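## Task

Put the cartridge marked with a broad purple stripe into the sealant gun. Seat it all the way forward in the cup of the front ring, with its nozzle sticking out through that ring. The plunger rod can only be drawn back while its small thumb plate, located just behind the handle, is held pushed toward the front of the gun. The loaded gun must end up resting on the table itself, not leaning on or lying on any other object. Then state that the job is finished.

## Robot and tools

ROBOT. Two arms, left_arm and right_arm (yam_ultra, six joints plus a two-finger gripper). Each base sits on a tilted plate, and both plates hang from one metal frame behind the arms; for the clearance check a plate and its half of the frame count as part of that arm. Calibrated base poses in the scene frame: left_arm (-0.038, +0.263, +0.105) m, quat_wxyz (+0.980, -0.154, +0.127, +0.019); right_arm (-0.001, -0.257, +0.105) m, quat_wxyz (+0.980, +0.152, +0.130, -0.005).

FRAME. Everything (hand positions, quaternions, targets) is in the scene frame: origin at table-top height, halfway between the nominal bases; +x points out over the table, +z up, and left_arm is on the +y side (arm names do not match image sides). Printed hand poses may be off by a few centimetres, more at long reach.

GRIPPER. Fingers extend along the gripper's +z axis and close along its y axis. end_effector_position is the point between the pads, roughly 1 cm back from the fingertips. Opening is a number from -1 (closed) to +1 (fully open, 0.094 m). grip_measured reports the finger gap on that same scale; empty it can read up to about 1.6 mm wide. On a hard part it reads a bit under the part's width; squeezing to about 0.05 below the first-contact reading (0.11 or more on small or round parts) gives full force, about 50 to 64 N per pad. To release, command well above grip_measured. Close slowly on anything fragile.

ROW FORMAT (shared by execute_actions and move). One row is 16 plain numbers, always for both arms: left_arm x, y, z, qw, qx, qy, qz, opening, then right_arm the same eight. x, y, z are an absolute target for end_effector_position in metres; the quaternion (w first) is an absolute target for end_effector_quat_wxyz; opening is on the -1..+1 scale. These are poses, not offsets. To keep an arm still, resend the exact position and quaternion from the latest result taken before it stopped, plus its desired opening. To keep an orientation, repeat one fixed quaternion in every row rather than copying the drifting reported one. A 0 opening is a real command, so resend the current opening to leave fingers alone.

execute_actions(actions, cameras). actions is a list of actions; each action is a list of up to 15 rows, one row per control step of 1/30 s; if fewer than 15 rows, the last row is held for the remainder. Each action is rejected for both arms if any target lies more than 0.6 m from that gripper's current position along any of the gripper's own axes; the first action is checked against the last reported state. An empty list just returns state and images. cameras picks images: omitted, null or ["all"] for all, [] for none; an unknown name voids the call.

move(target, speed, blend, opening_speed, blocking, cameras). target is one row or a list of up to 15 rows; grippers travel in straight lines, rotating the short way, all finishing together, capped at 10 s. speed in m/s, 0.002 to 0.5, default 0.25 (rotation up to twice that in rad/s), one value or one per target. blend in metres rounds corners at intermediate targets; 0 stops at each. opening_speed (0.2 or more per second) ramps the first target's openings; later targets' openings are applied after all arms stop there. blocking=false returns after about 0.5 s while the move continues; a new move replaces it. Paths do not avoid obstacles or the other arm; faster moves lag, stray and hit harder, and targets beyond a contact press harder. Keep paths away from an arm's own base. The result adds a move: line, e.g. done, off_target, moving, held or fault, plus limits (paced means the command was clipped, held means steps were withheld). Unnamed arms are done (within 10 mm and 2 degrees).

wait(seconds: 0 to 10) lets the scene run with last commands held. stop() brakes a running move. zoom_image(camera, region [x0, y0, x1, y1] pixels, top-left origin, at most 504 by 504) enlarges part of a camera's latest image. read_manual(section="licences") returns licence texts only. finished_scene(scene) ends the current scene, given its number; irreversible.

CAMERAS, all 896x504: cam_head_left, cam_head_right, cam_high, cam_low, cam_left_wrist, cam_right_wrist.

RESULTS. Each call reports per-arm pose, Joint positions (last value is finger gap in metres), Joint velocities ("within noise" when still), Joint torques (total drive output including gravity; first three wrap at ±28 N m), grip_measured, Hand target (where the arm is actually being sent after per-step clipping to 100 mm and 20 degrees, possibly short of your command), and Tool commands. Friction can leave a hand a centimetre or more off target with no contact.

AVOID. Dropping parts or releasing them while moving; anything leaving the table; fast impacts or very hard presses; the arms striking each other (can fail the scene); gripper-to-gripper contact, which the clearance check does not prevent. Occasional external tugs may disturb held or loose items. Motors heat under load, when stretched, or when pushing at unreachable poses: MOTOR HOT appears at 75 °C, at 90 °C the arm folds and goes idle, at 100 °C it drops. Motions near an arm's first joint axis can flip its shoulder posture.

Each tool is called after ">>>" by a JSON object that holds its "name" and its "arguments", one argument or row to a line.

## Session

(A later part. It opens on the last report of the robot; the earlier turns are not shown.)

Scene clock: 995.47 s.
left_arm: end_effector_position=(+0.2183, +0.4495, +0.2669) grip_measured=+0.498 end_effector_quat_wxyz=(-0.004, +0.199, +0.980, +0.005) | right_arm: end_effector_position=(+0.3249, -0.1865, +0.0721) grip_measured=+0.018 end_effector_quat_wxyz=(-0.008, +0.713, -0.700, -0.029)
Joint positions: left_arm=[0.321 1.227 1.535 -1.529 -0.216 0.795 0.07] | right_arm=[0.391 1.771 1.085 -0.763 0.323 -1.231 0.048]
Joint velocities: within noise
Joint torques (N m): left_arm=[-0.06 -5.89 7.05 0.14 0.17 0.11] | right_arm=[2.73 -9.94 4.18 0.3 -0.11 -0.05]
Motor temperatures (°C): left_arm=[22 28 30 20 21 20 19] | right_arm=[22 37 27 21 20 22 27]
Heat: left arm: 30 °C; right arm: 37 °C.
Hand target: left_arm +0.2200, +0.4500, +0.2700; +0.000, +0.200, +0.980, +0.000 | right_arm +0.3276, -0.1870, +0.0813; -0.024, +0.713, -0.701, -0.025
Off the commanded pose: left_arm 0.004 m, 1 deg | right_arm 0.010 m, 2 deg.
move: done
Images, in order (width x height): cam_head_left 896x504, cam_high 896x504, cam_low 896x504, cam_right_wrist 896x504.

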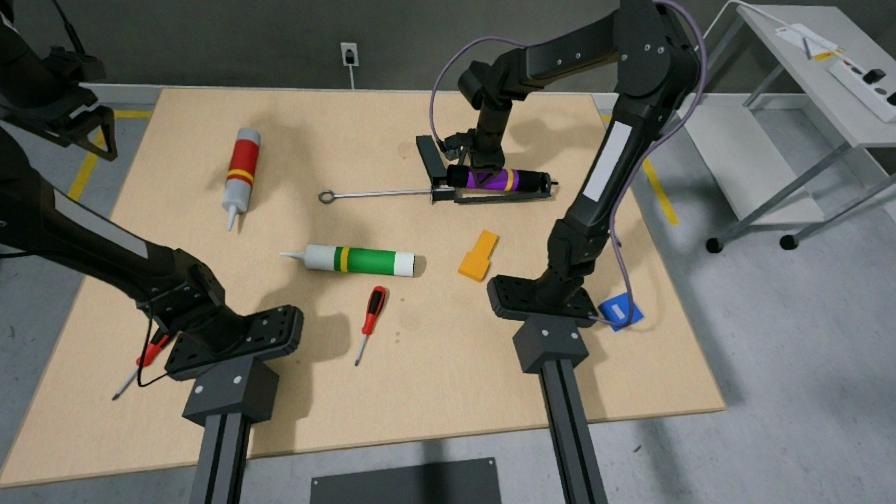

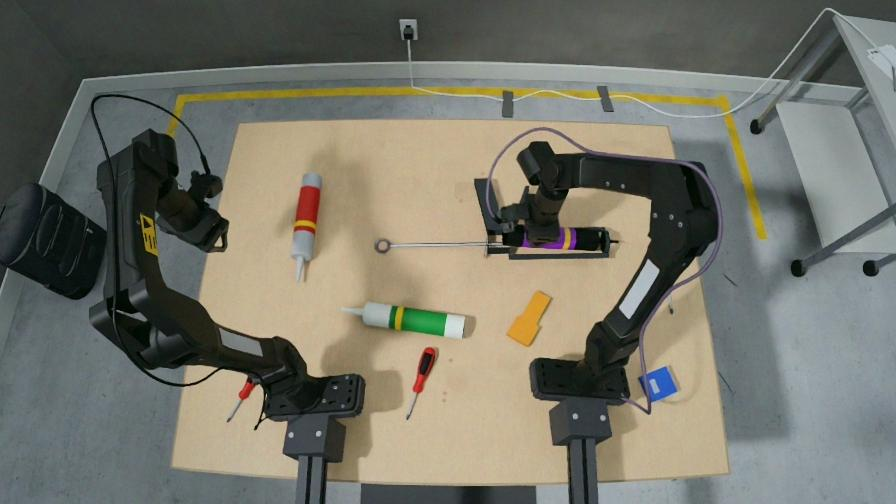

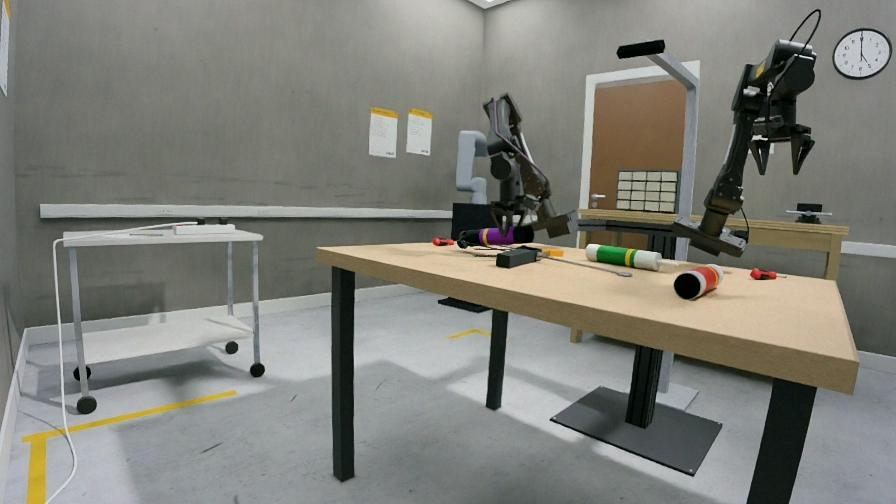

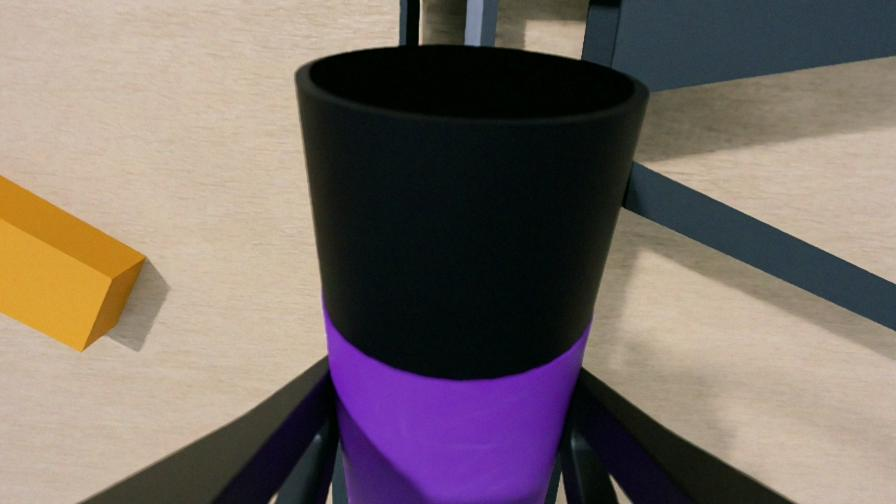

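>>> {"name": "zoom_image", "arguments": {
  "camera": "cam_head_left",
  "region": [425, 160, 565, 215]
}}

>>> {"name": "zoom_image", "arguments": {
  "camera": "cam_high",
  "region": [475, 220, 625, 270]
}}

>>> {"name": "zoom_image", "arguments": {
  "camera": "cam_low",
  "region": [490, 215, 560, 275]
}}

Scaled by 3.600 from the camera's 896x504 image, which has a finer 1280x720 frame.

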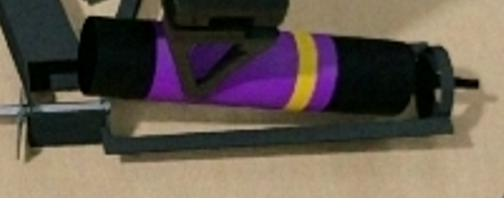

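Scaled by 3.360 from the camera's 896x504 image, which has a finer 1280x720 frame.

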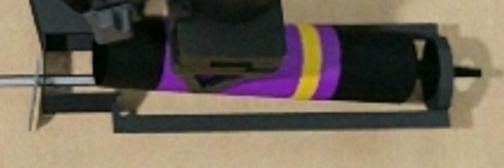

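Scaled by 7.200 from the camera's 896x504 image, which has a finer 1280x720 frame.

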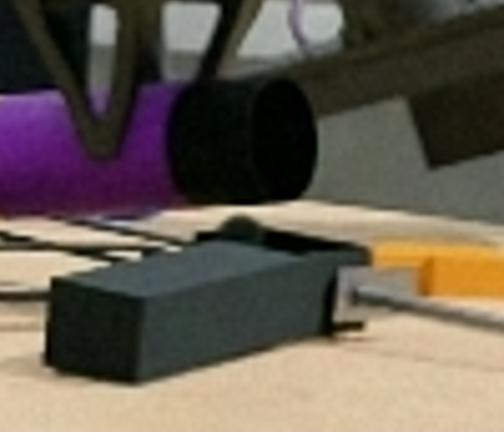

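>>> {"name": "move", "arguments": {
  "target": [0.22,0.45,0.27,0,0.2,0.98,0,0.5,0.3280,-0.192,0.0775,0.0385,-0.7122,0.6998,0.0392,-0.25],
  "speed": 0.03,
  "cameras": ["cam_low","cam_high","cam_head_left","cam_right_wrist"]
}}

>>> {"name": "zoom_image", "arguments": {
  "camera": "cam_high",
  "region": [565, 210, 625, 270]
}}

>>> {"name": "zoom_image", "arguments": {
  "camera": "cam_low",
  "region": [452, 211, 562, 271]
}}

>>> {"name": "zoom_image", "arguments": {
  "camera": "cam_head_left",
  "region": [500, 160, 560, 210]
}}

Scene clock: 1028.67 s.
left_arm: end_effector_position=(+0.2183, +0.4495, +0.2669) grip_measured=+0.498 end_effector_quat_wxyz=(-0.004, +0.199, +0.980, +0.005) | right_arm: end_effector_position=(+0.3248, -0.1927, +0.0680) grip_measured=+0.018 end_effector_quat_wxyz=(-0.019, +0.713, -0.700, -0.042)
Joint positions: left_arm=[0.321 1.227 1.535 -1.529 -0.216 0.795 0.07] | right_arm=[0.35 1.754 1.061 -0.735 0.284 -1.276 0.048]
Joint velocities: within noise
Joint torques (N m): left_arm=[-0.03 -5.89 7.05 0.14 0.16 0.11] | right_arm=[2.63 -9.88 4.16 0.34 -0.16 -0.07]
Motor temperatures (°C): left_arm=[22 28 30 20 21 20 19] | right_arm=[22 37 27 21 20 22 28]
Heat: left arm: 30 °C; right arm: 37 °C.
Hand target: left_arm +0.2200, +0.4500, +0.2700; +0.000, +0.200, +0.980, +0.000 | right_arm +0.3281, -0.1920, +0.0774; -0.038, +0.712, -0.700, -0.039
Off the commanded pose: left_arm 0.004 m, 1 deg | right_arm 0.010 m, 2 deg.
move: done
Images, in order (width x height): cam_head_left 896x504, cam_high 896x504, cam_low 896x504, cam_right_wrist 896x504.

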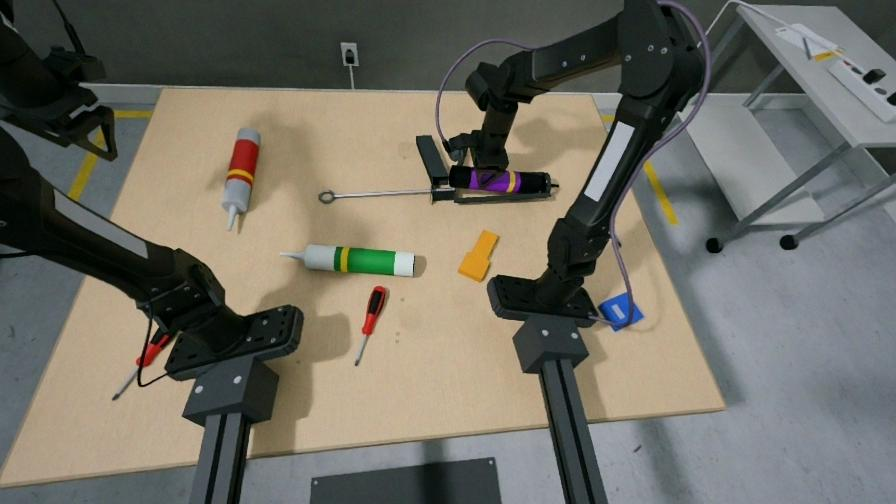

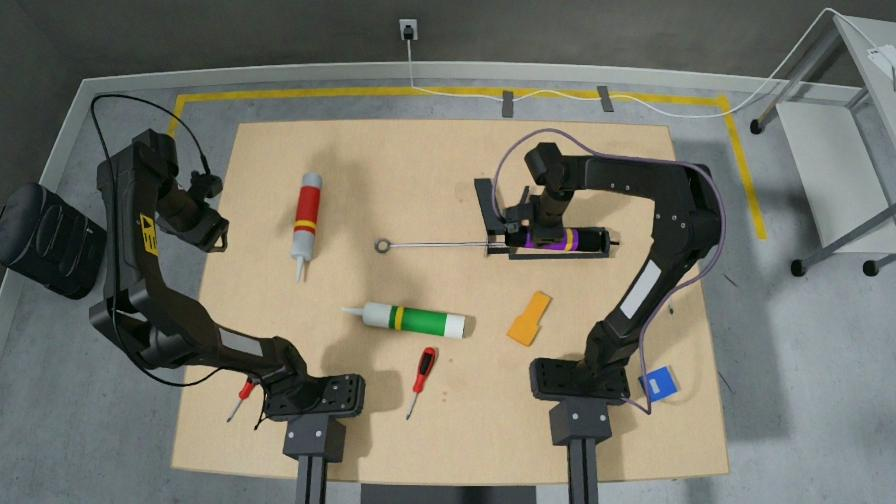

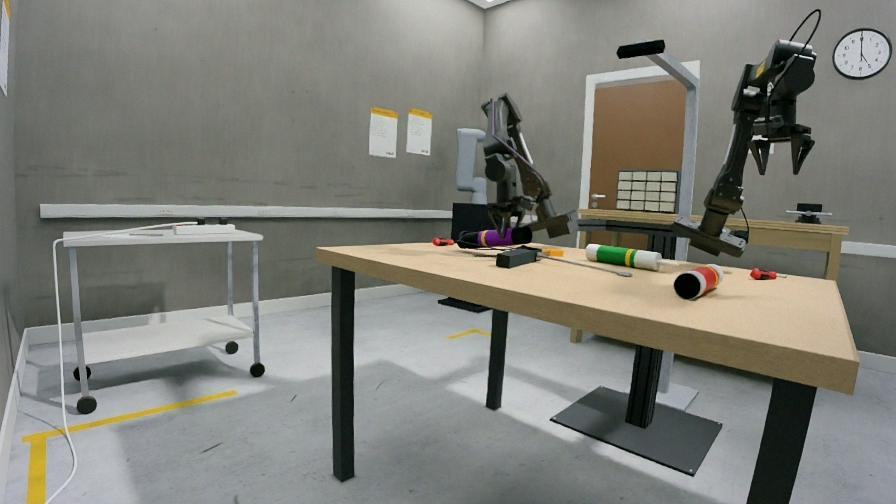

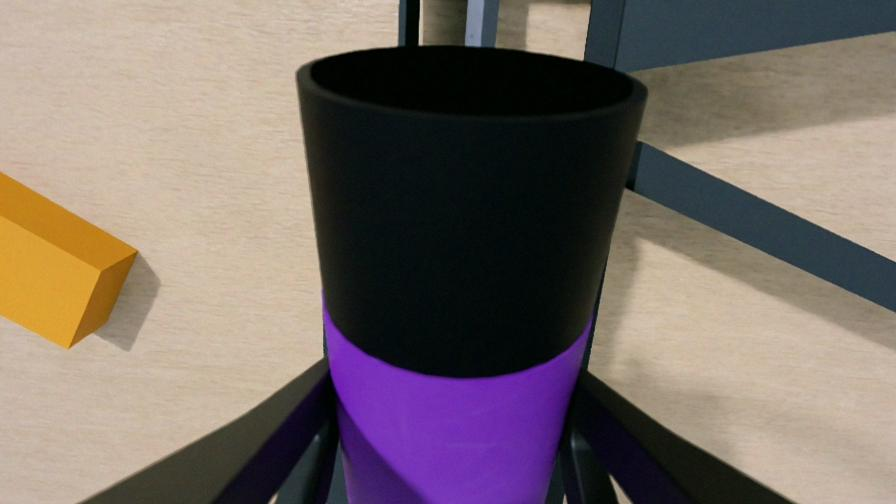

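Scaled by 8.400 from the camera's 896x504 image, which has a finer 1280x720 frame.

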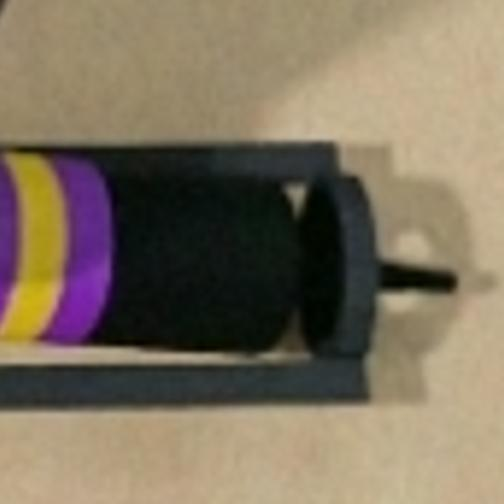

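Scaled by 4.582 from the camera's 896x504 image, which has a finer 1280x720 frame.

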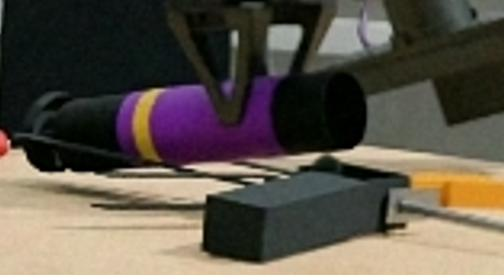

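Scaled by 8.400 from the camera's 896x504 image, which has a finer 1280x720 frame.

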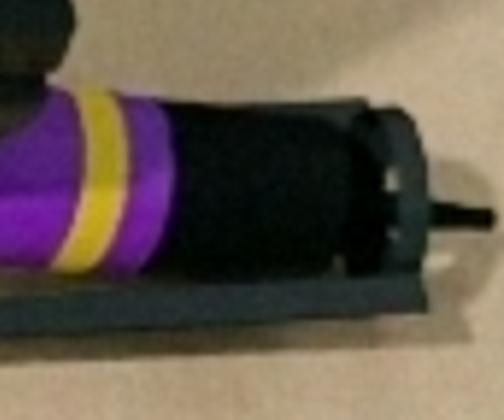

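>>> {"name": "move", "arguments": {
  "target": [0.22,0.45,0.27,0,0.2,0.98,0,0.5,0.3285,-0.201,0.0760,0.0385,-0.7122,0.6998,0.0392,-0.25],
  "speed": 0.03,
  "cameras": ["cam_low","cam_high","cam_head_left","cam_right_wrist"]
}}

>>> {"name": "zoom_image", "arguments": {
  "camera": "cam_high",
  "region": [565, 210, 625, 270]
}}

>>> {"name": "zoom_image", "arguments": {
  "camera": "cam_low",
  "region": [452, 211, 562, 271]
}}

>>> {"name": "zoom_image", "arguments": {
  "camera": "cam_head_left",
  "region": [425, 160, 565, 215]
}}

Scene clock: 1044.10 s.
left_arm: end_effector_position=(+0.2183, +0.4495, +0.2669) grip_measured=+0.498 end_effector_quat_wxyz=(-0.004, +0.199, +0.980, +0.005) | right_arm: end_effector_position=(+0.3249, -0.2017, +0.0666) grip_measured=+0.018 end_effector_quat_wxyz=(-0.018, +0.712, -0.700, -0.042)
Joint positions: left_arm=[0.321 1.227 1.535 -1.529 -0.216 0.795 0.07] | right_arm=[0.321 1.741 1.052 -0.732 0.28 -1.305 0.048]
Joint velocities: within noise
Joint torques (N m): left_arm=[-0.06 -5.89 7.04 0.14 0.17 0.12] | right_arm=[2.55 -9.83 4.05 0.34 -0.21 -0.04]
Motor temperatures (°C): left_arm=[22 28 30 20 21 20 19] | right_arm=[22 38 26 21 20 22 28]
Heat: left arm: 30 °C; right arm: 38 °C.
Hand target: left_arm +0.2200, +0.4500, +0.2700; +0.000, +0.200, +0.980, +0.000 | right_arm +0.3284, -0.2010, +0.0758; -0.038, +0.712, -0.700, -0.039
Off the commanded pose: left_arm 0.004 m, 1 deg | right_arm 0.010 m, 2 deg.
move: done
Images, in order (width x height): cam_head_left 896x504, cam_high 896x504, cam_low 896x504, cam_right_wrist 896x504.

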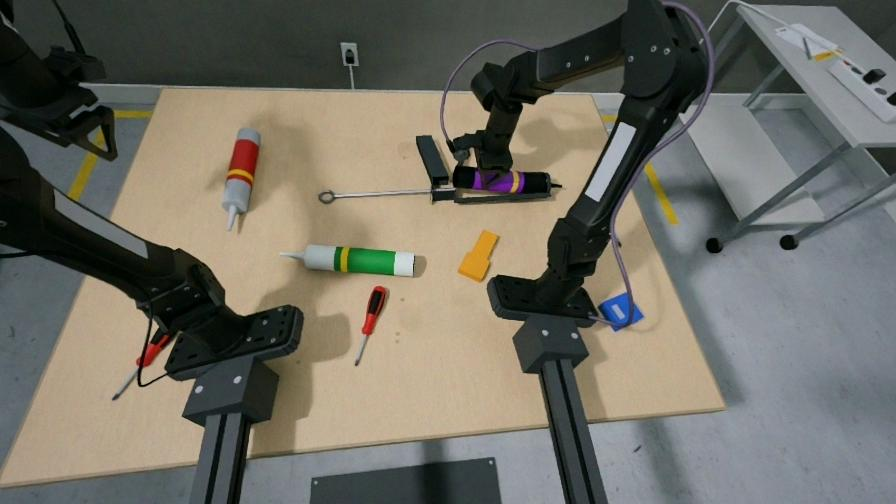

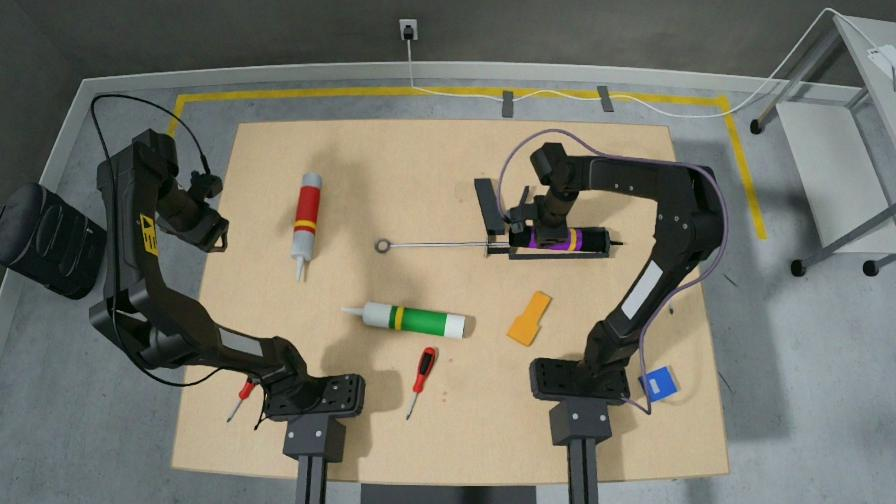

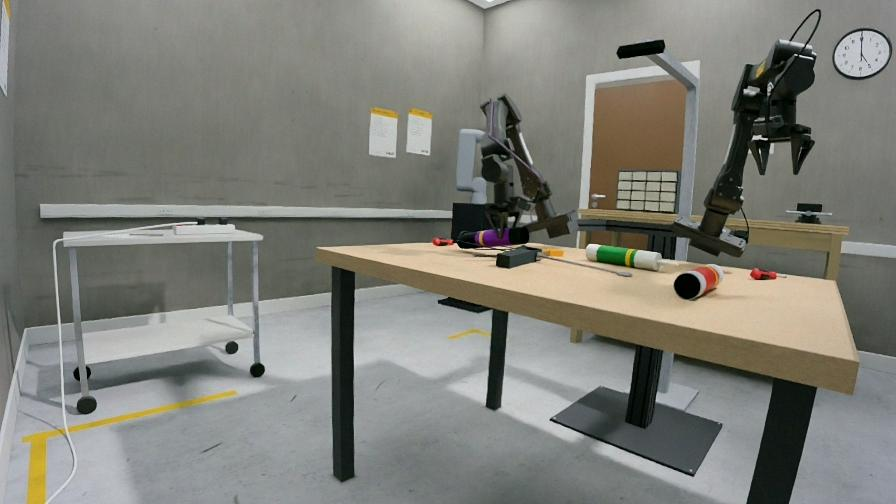

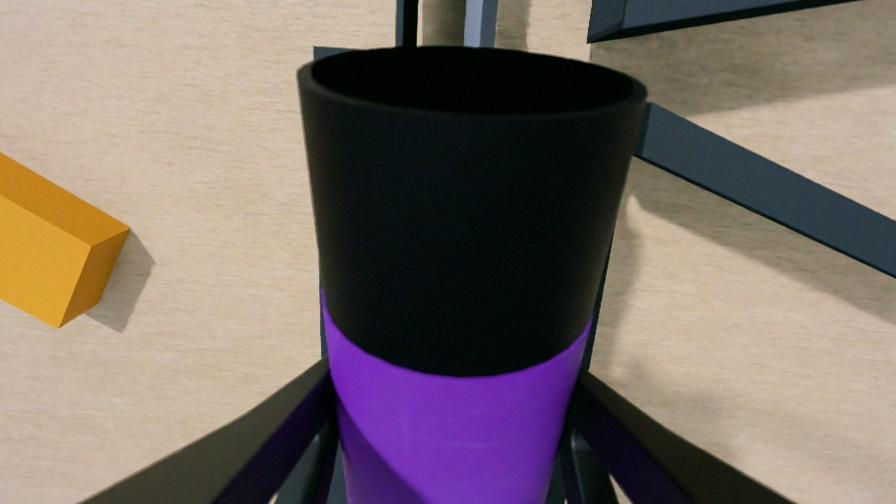

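Scaled by 8.400 from the camera's 896x504 image, which has a finer 1280x720 frame.

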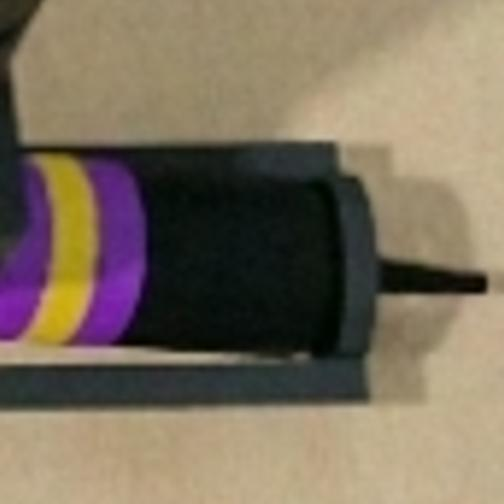

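Scaled by 4.582 from the camera's 896x504 image, which has a finer 1280x720 frame.

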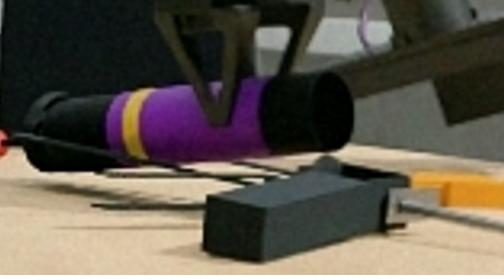

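Scaled by 3.600 from the camera's 896x504 image, which has a finer 1280x720 frame.

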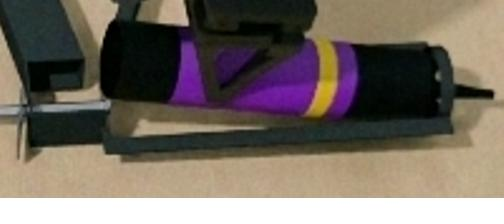

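>>> {"name": "move", "arguments": {
  "target": [0.22,0.45,0.27,0,0.2,0.98,0,0.5,0.3288,-0.207,0.0750,0.0385,-0.7122,0.6998,0.0392,-0.25],
  "speed": 0.03,
  "cameras": ["cam_low","cam_high","cam_head_left","cam_right_wrist"]
}}

>>> {"name": "zoom_image", "arguments": {
  "camera": "cam_high",
  "region": [565, 210, 625, 270]
}}

>>> {"name": "zoom_image", "arguments": {
  "camera": "cam_low",
  "region": [452, 211, 562, 271]
}}

>>> {"name": "zoom_image", "arguments": {
  "camera": "cam_head_left",
  "region": [425, 160, 565, 215]
}}

Scene clock: 1058.20 s.
left_arm: end_effector_position=(+0.2183, +0.4495, +0.2669) grip_measured=+0.498 end_effector_quat_wxyz=(-0.004, +0.199, +0.980, +0.005) | right_arm: end_effector_position=(+0.3267, -0.2072, +0.0667) grip_measured=+0.018 end_effector_quat_wxyz=(-0.020, +0.711, -0.702, -0.043)
Joint positions: left_arm=[0.321 1.227 1.535 -1.529 -0.216 0.795 0.07] | right_arm=[0.302 1.733 1.052 -0.731 0.274 -1.321 0.048]
Joint velocities: within noise
Joint torques (N m): left_arm=[-0.05 -5.89 7.04 0.14 0.16 0.11] | right_arm=[2.48 -9.84 3.69 0.37 -0.18 -0.11]
Motor temperatures (°C): left_arm=[22 28 30 20 21 20 19] | right_arm=[22 40 26 21 20 22 28]
Heat: left arm: 30 °C; right arm: 40 °C.
Hand target: left_arm +0.2200, +0.4500, +0.2700; +0.000, +0.200, +0.980, +0.000 | right_arm +0.3288, -0.2070, +0.0747; -0.038, +0.712, -0.700, -0.039
Off the commanded pose: left_arm 0.004 m, 1 deg | right_arm 0.009 m, 2 deg.
move: done
Images, in order (width x height): cam_head_left 896x504, cam_high 896x504, cam_low 896x504, cam_right_wrist 896x504.

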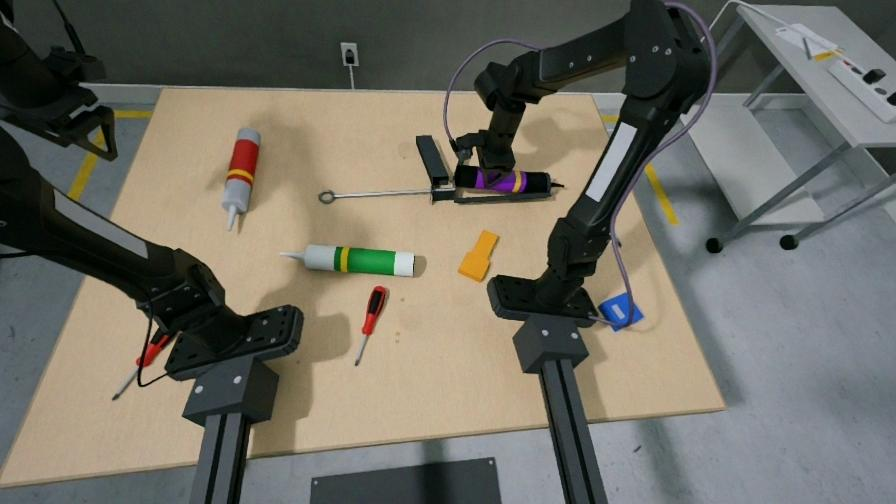

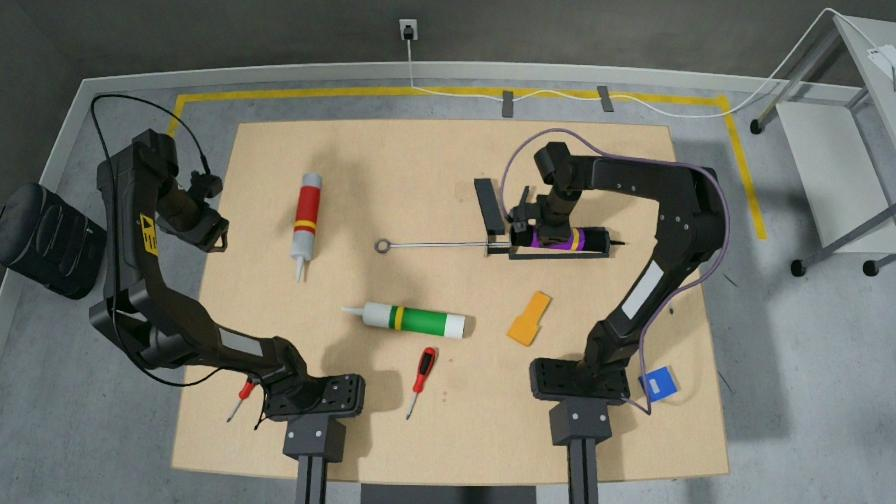

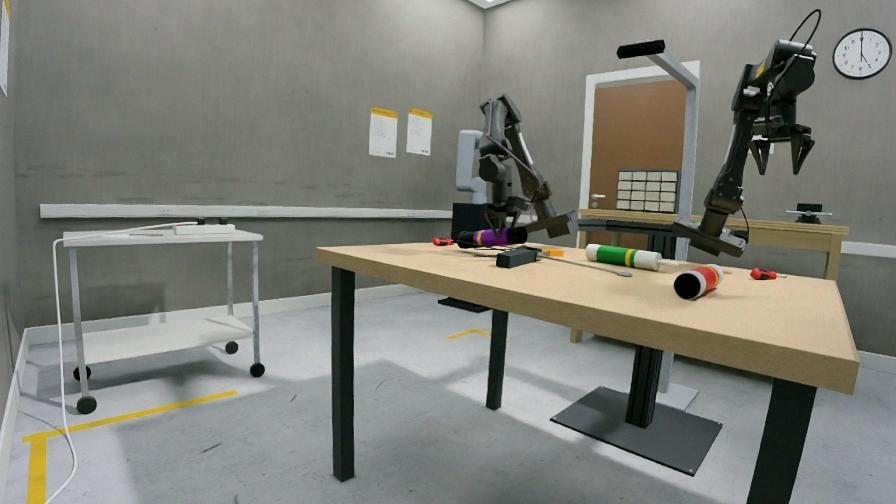

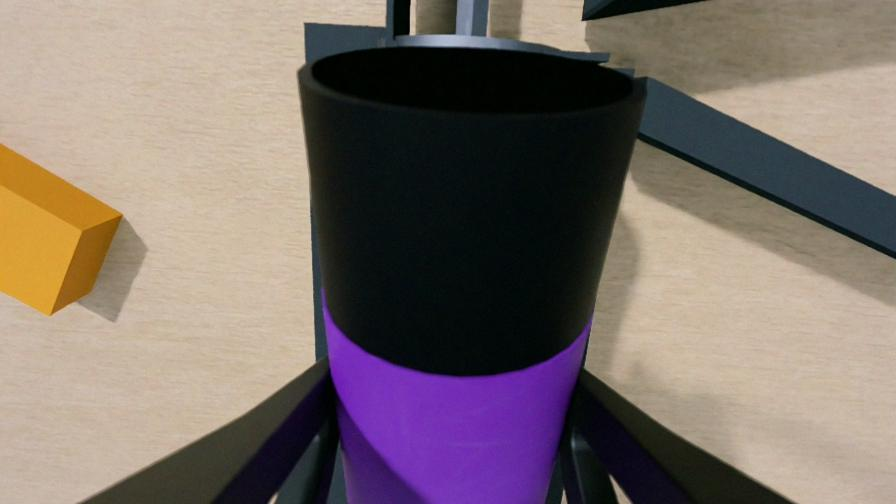

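Scaled by 8.400 from the camera's 896x504 image, which has a finer 1280x720 frame.

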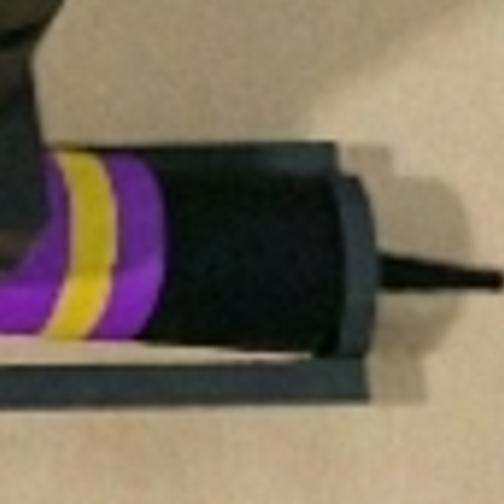

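Scaled by 4.582 from the camera's 896x504 image, which has a finer 1280x720 frame.

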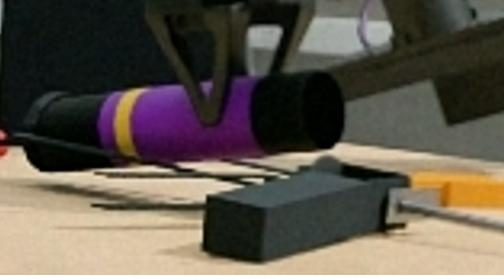

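Scaled by 3.600 from the camera's 896x504 image, which has a finer 1280x720 frame.

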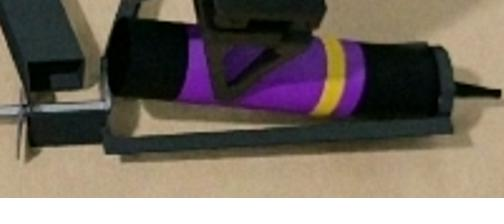

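>>> {"name": "move", "arguments": {
  "target": [0.22,0.45,0.27,0,0.2,0.98,0,0.5,0.3290,-0.2140,0.0740,0.0385,-0.7122,0.6998,0.0392,-0.25],
  "speed": 0.03,
  "cameras": ["cam_low","cam_high","cam_head_left","cam_right_wrist"]
}}

>>> {"name": "zoom_image", "arguments": {
  "camera": "cam_high",
  "region": [565, 210, 625, 270]
}}

>>> {"name": "zoom_image", "arguments": {
  "camera": "cam_low",
  "region": [452, 211, 562, 271]
}}

>>> {"name": "zoom_image", "arguments": {
  "camera": "cam_head_left",
  "region": [425, 160, 565, 215]
}}

Scene clock: 1079.33 s.
left_arm: end_effector_position=(+0.2183, +0.4495, +0.2669) grip_measured=+0.498 end_effector_quat_wxyz=(-0.004, +0.199, +0.980, +0.005) | right_arm: end_effector_position=(+0.3251, -0.2122, +0.0650) grip_measured=+0.018 end_effector_quat_wxyz=(-0.022, +0.713, -0.700, -0.047)
Joint positions: left_arm=[0.321 1.227 1.535 -1.529 -0.216 0.795 0.07] | right_arm=[0.281 1.723 1.04 -0.726 0.262 -1.347 0.048]
Joint velocities: within noise
Joint torques (N m): left_arm=[-0.05 -5.87 7.02 0.15 0.17 0.12] | right_arm=[2.28 -9.81 4.15 0.32 -0.11 -0.07]
Motor temperatures (°C): left_arm=[22 27 30 20 21 20 19] | right_arm=[22 38 26 21 20 22 28]
Heat: left arm: 30 °C; right arm: 38 °C.
Hand target: left_arm +0.2200, +0.4500, +0.2700; +0.000, +0.200, +0.980, +0.000 | right_arm +0.3289, -0.2139, +0.0738; -0.038, +0.712, -0.700, -0.039
Off the commanded pose: left_arm 0.004 m, 1 deg | right_arm 0.010 m, 2 deg.
move: done
Images, in order (width x height): cam_head_left 896x504, cam_high 896x504, cam_low 896x504, cam_right_wrist 896x504.

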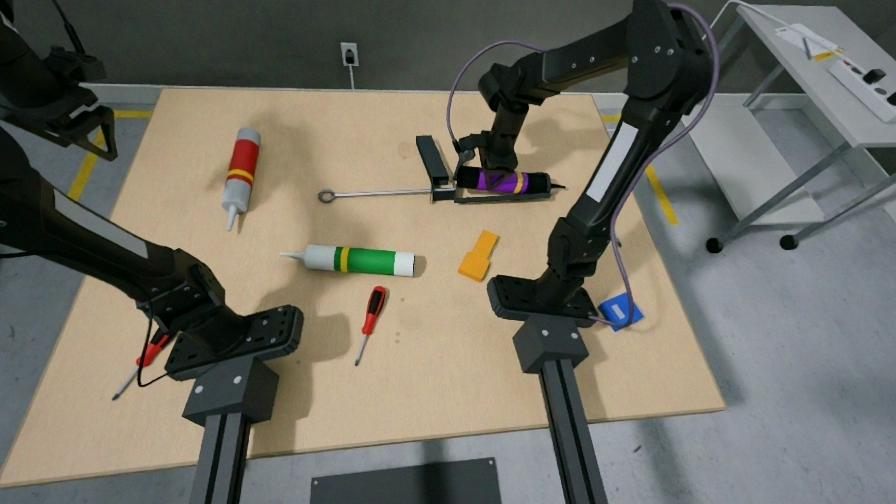

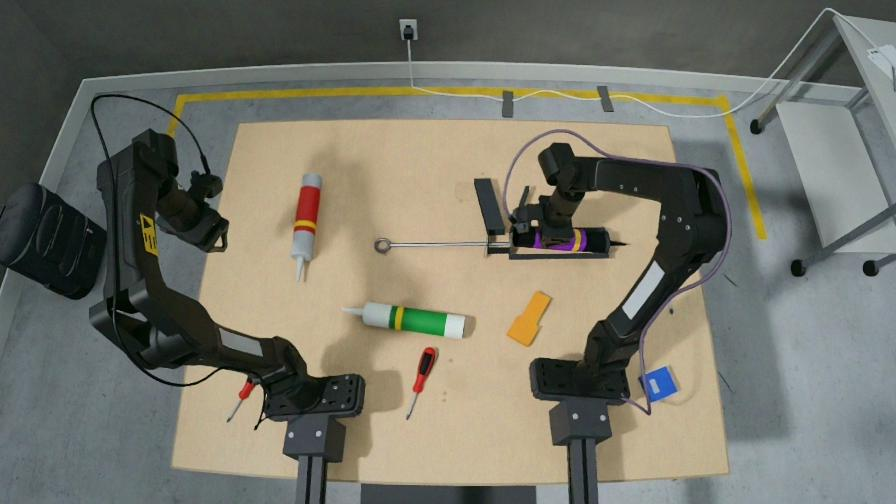

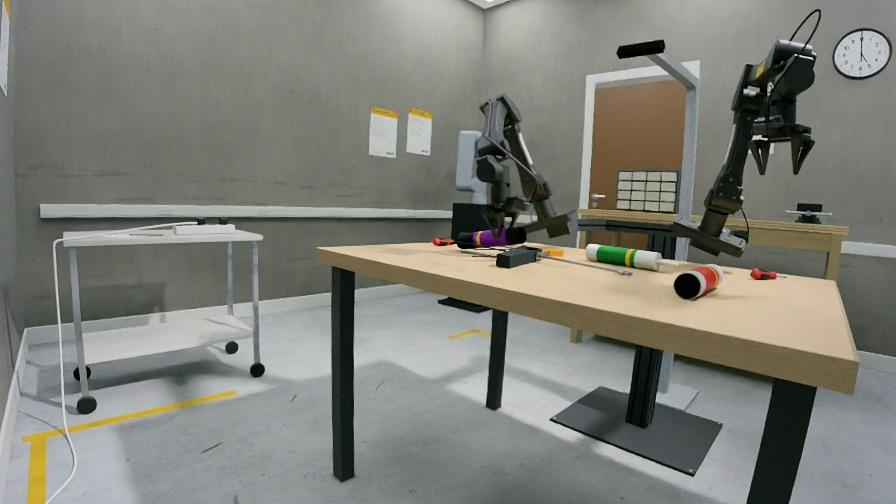

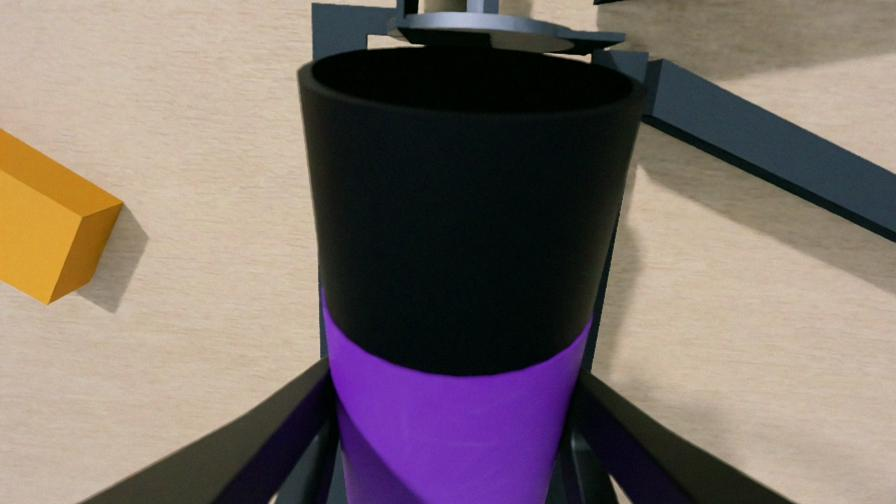

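Scaled by 8.400 from the camera's 896x504 image, which has a finer 1280x720 frame.

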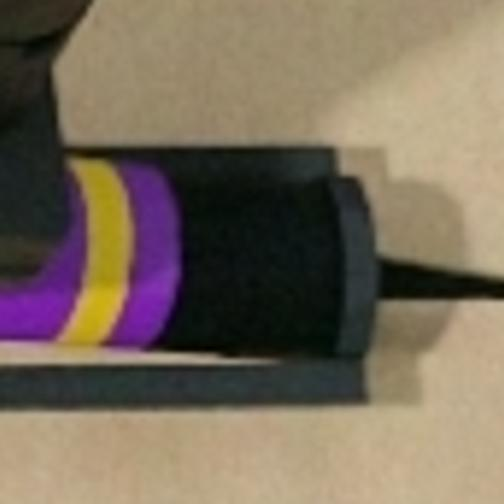

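Scaled by 4.582 from the camera's 896x504 image, which has a finer 1280x720 frame.

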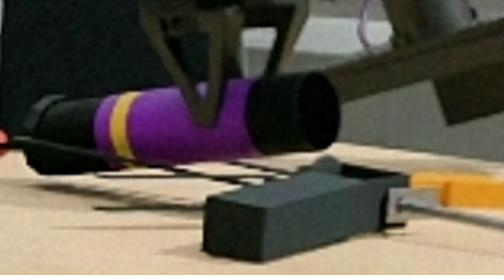

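Scaled by 3.600 from the camera's 896x504 image, which has a finer 1280x720 frame.

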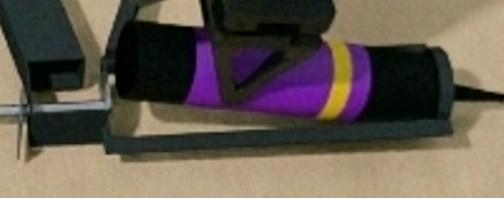

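>>> {"name": "move", "arguments": {
  "target": [0.22,0.45,0.27,0,0.2,0.98,0,0.5,0.3310,-0.2185,0.0740,0.0385,-0.7122,0.6998,0.0392,-0.25],
  "speed": 0.03,
  "cameras": ["cam_low","cam_high","cam_head_left","cam_right_wrist"]
}}

>>> {"name": "zoom_image", "arguments": {
  "camera": "cam_high",
  "region": [565, 210, 625, 270]
}}

>>> {"name": "zoom_image", "arguments": {
  "camera": "cam_low",
  "region": [452, 211, 562, 271]
}}

>>> {"name": "zoom_image", "arguments": {
  "camera": "cam_head_left",
  "region": [425, 160, 565, 215]
}}

Scene clock: 1094.90 s.
left_arm: end_effector_position=(+0.2183, +0.4495, +0.2669) grip_measured=+0.498 end_effector_quat_wxyz=(-0.004, +0.199, +0.980, +0.005) | right_arm: end_effector_position=(+0.3254, -0.2140, +0.0638) grip_measured=+0.018 end_effector_quat_wxyz=(-0.024, +0.713, -0.699, -0.052)
Joint positions: left_arm=[0.321 1.227 1.535 -1.529 -0.216 0.795 0.07] | right_arm=[0.268 1.723 1.04 -0.724 0.249 -1.363 0.048]
Joint velocities: within noise
Joint torques (N m): left_arm=[-0.08 -5.87 7.05 0.15 0.16 0.11] | right_arm=[2 -9.99 4.63 0.26 -0.02 -0.06]
Motor temperatures (°C): left_arm=[22 27 30 20 21 20 19] | right_arm=[22 39 26 21 20 22 28]
Heat: left arm: 30 °C; right arm: 39 °C.
Hand target: left_arm +0.2200, +0.4500, +0.2700; +0.000, +0.200, +0.980, +0.000 | right_arm +0.3309, -0.2184, +0.0737; -0.038, +0.712, -0.700, -0.039
Off the commanded pose: left_arm 0.004 m, 1 deg | right_arm 0.012 m, 2 deg.
move: off_target (right_arm)
Images, in order (width x height): cam_head_left 896x504, cam_high 896x504, cam_low 896x504, cam_right_wrist 896x504.

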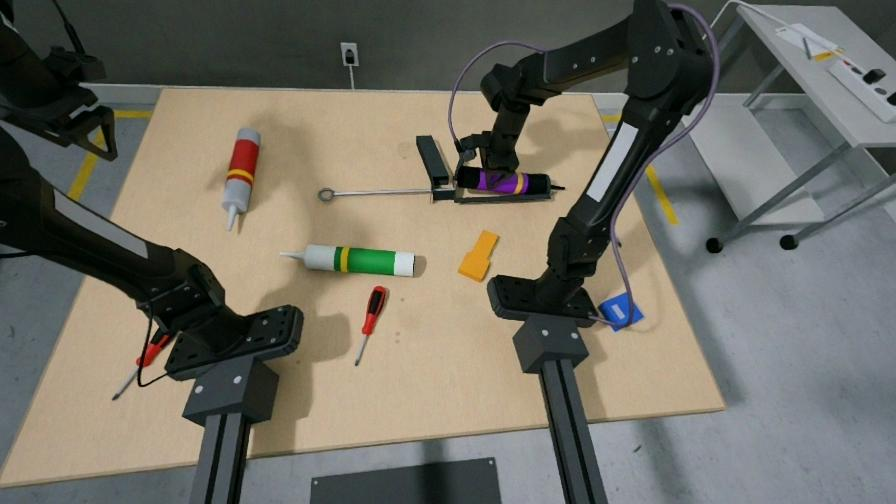

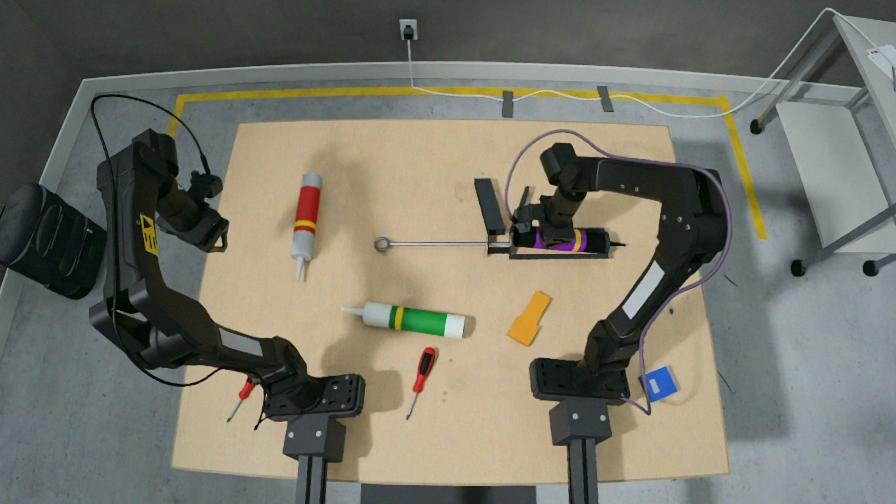

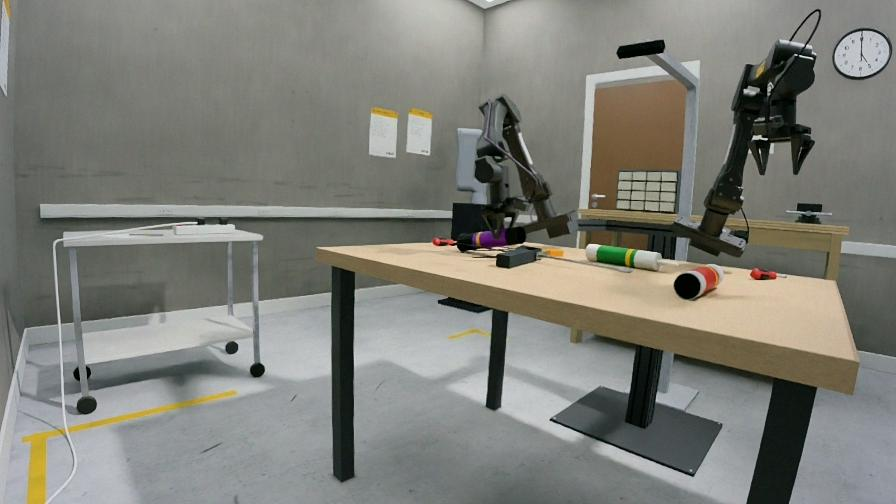

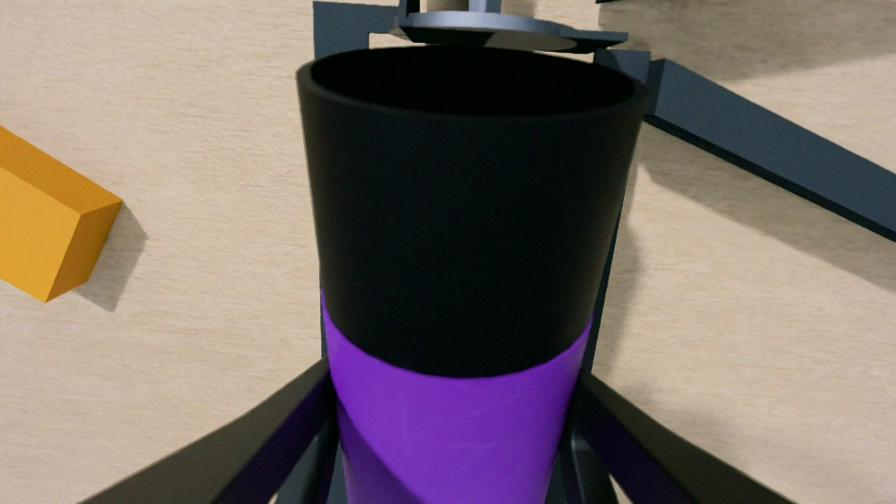

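Scaled by 8.400 from the camera's 896x504 image, which has a finer 1280x720 frame.

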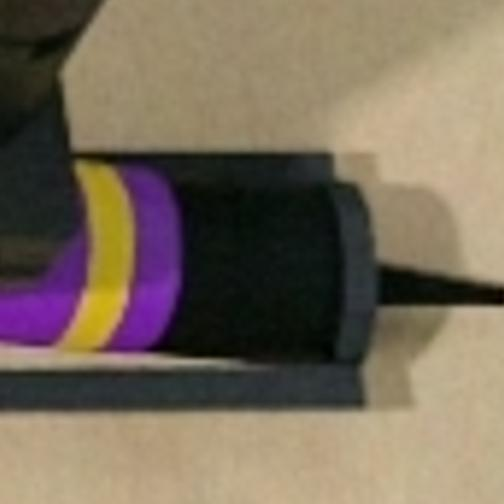

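Scaled by 4.582 from the camera's 896x504 image, which has a finer 1280x720 frame.

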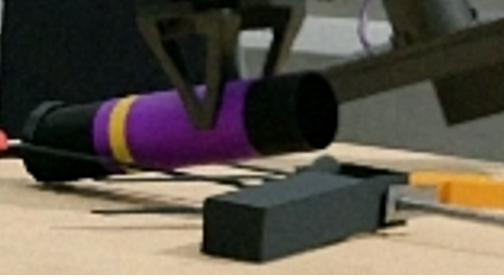

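Scaled by 3.600 from the camera's 896x504 image, which has a finer 1280x720 frame.

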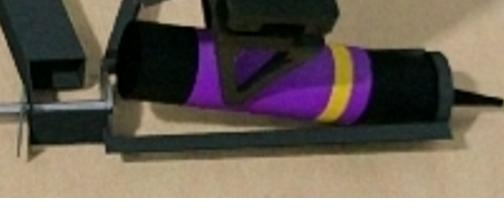

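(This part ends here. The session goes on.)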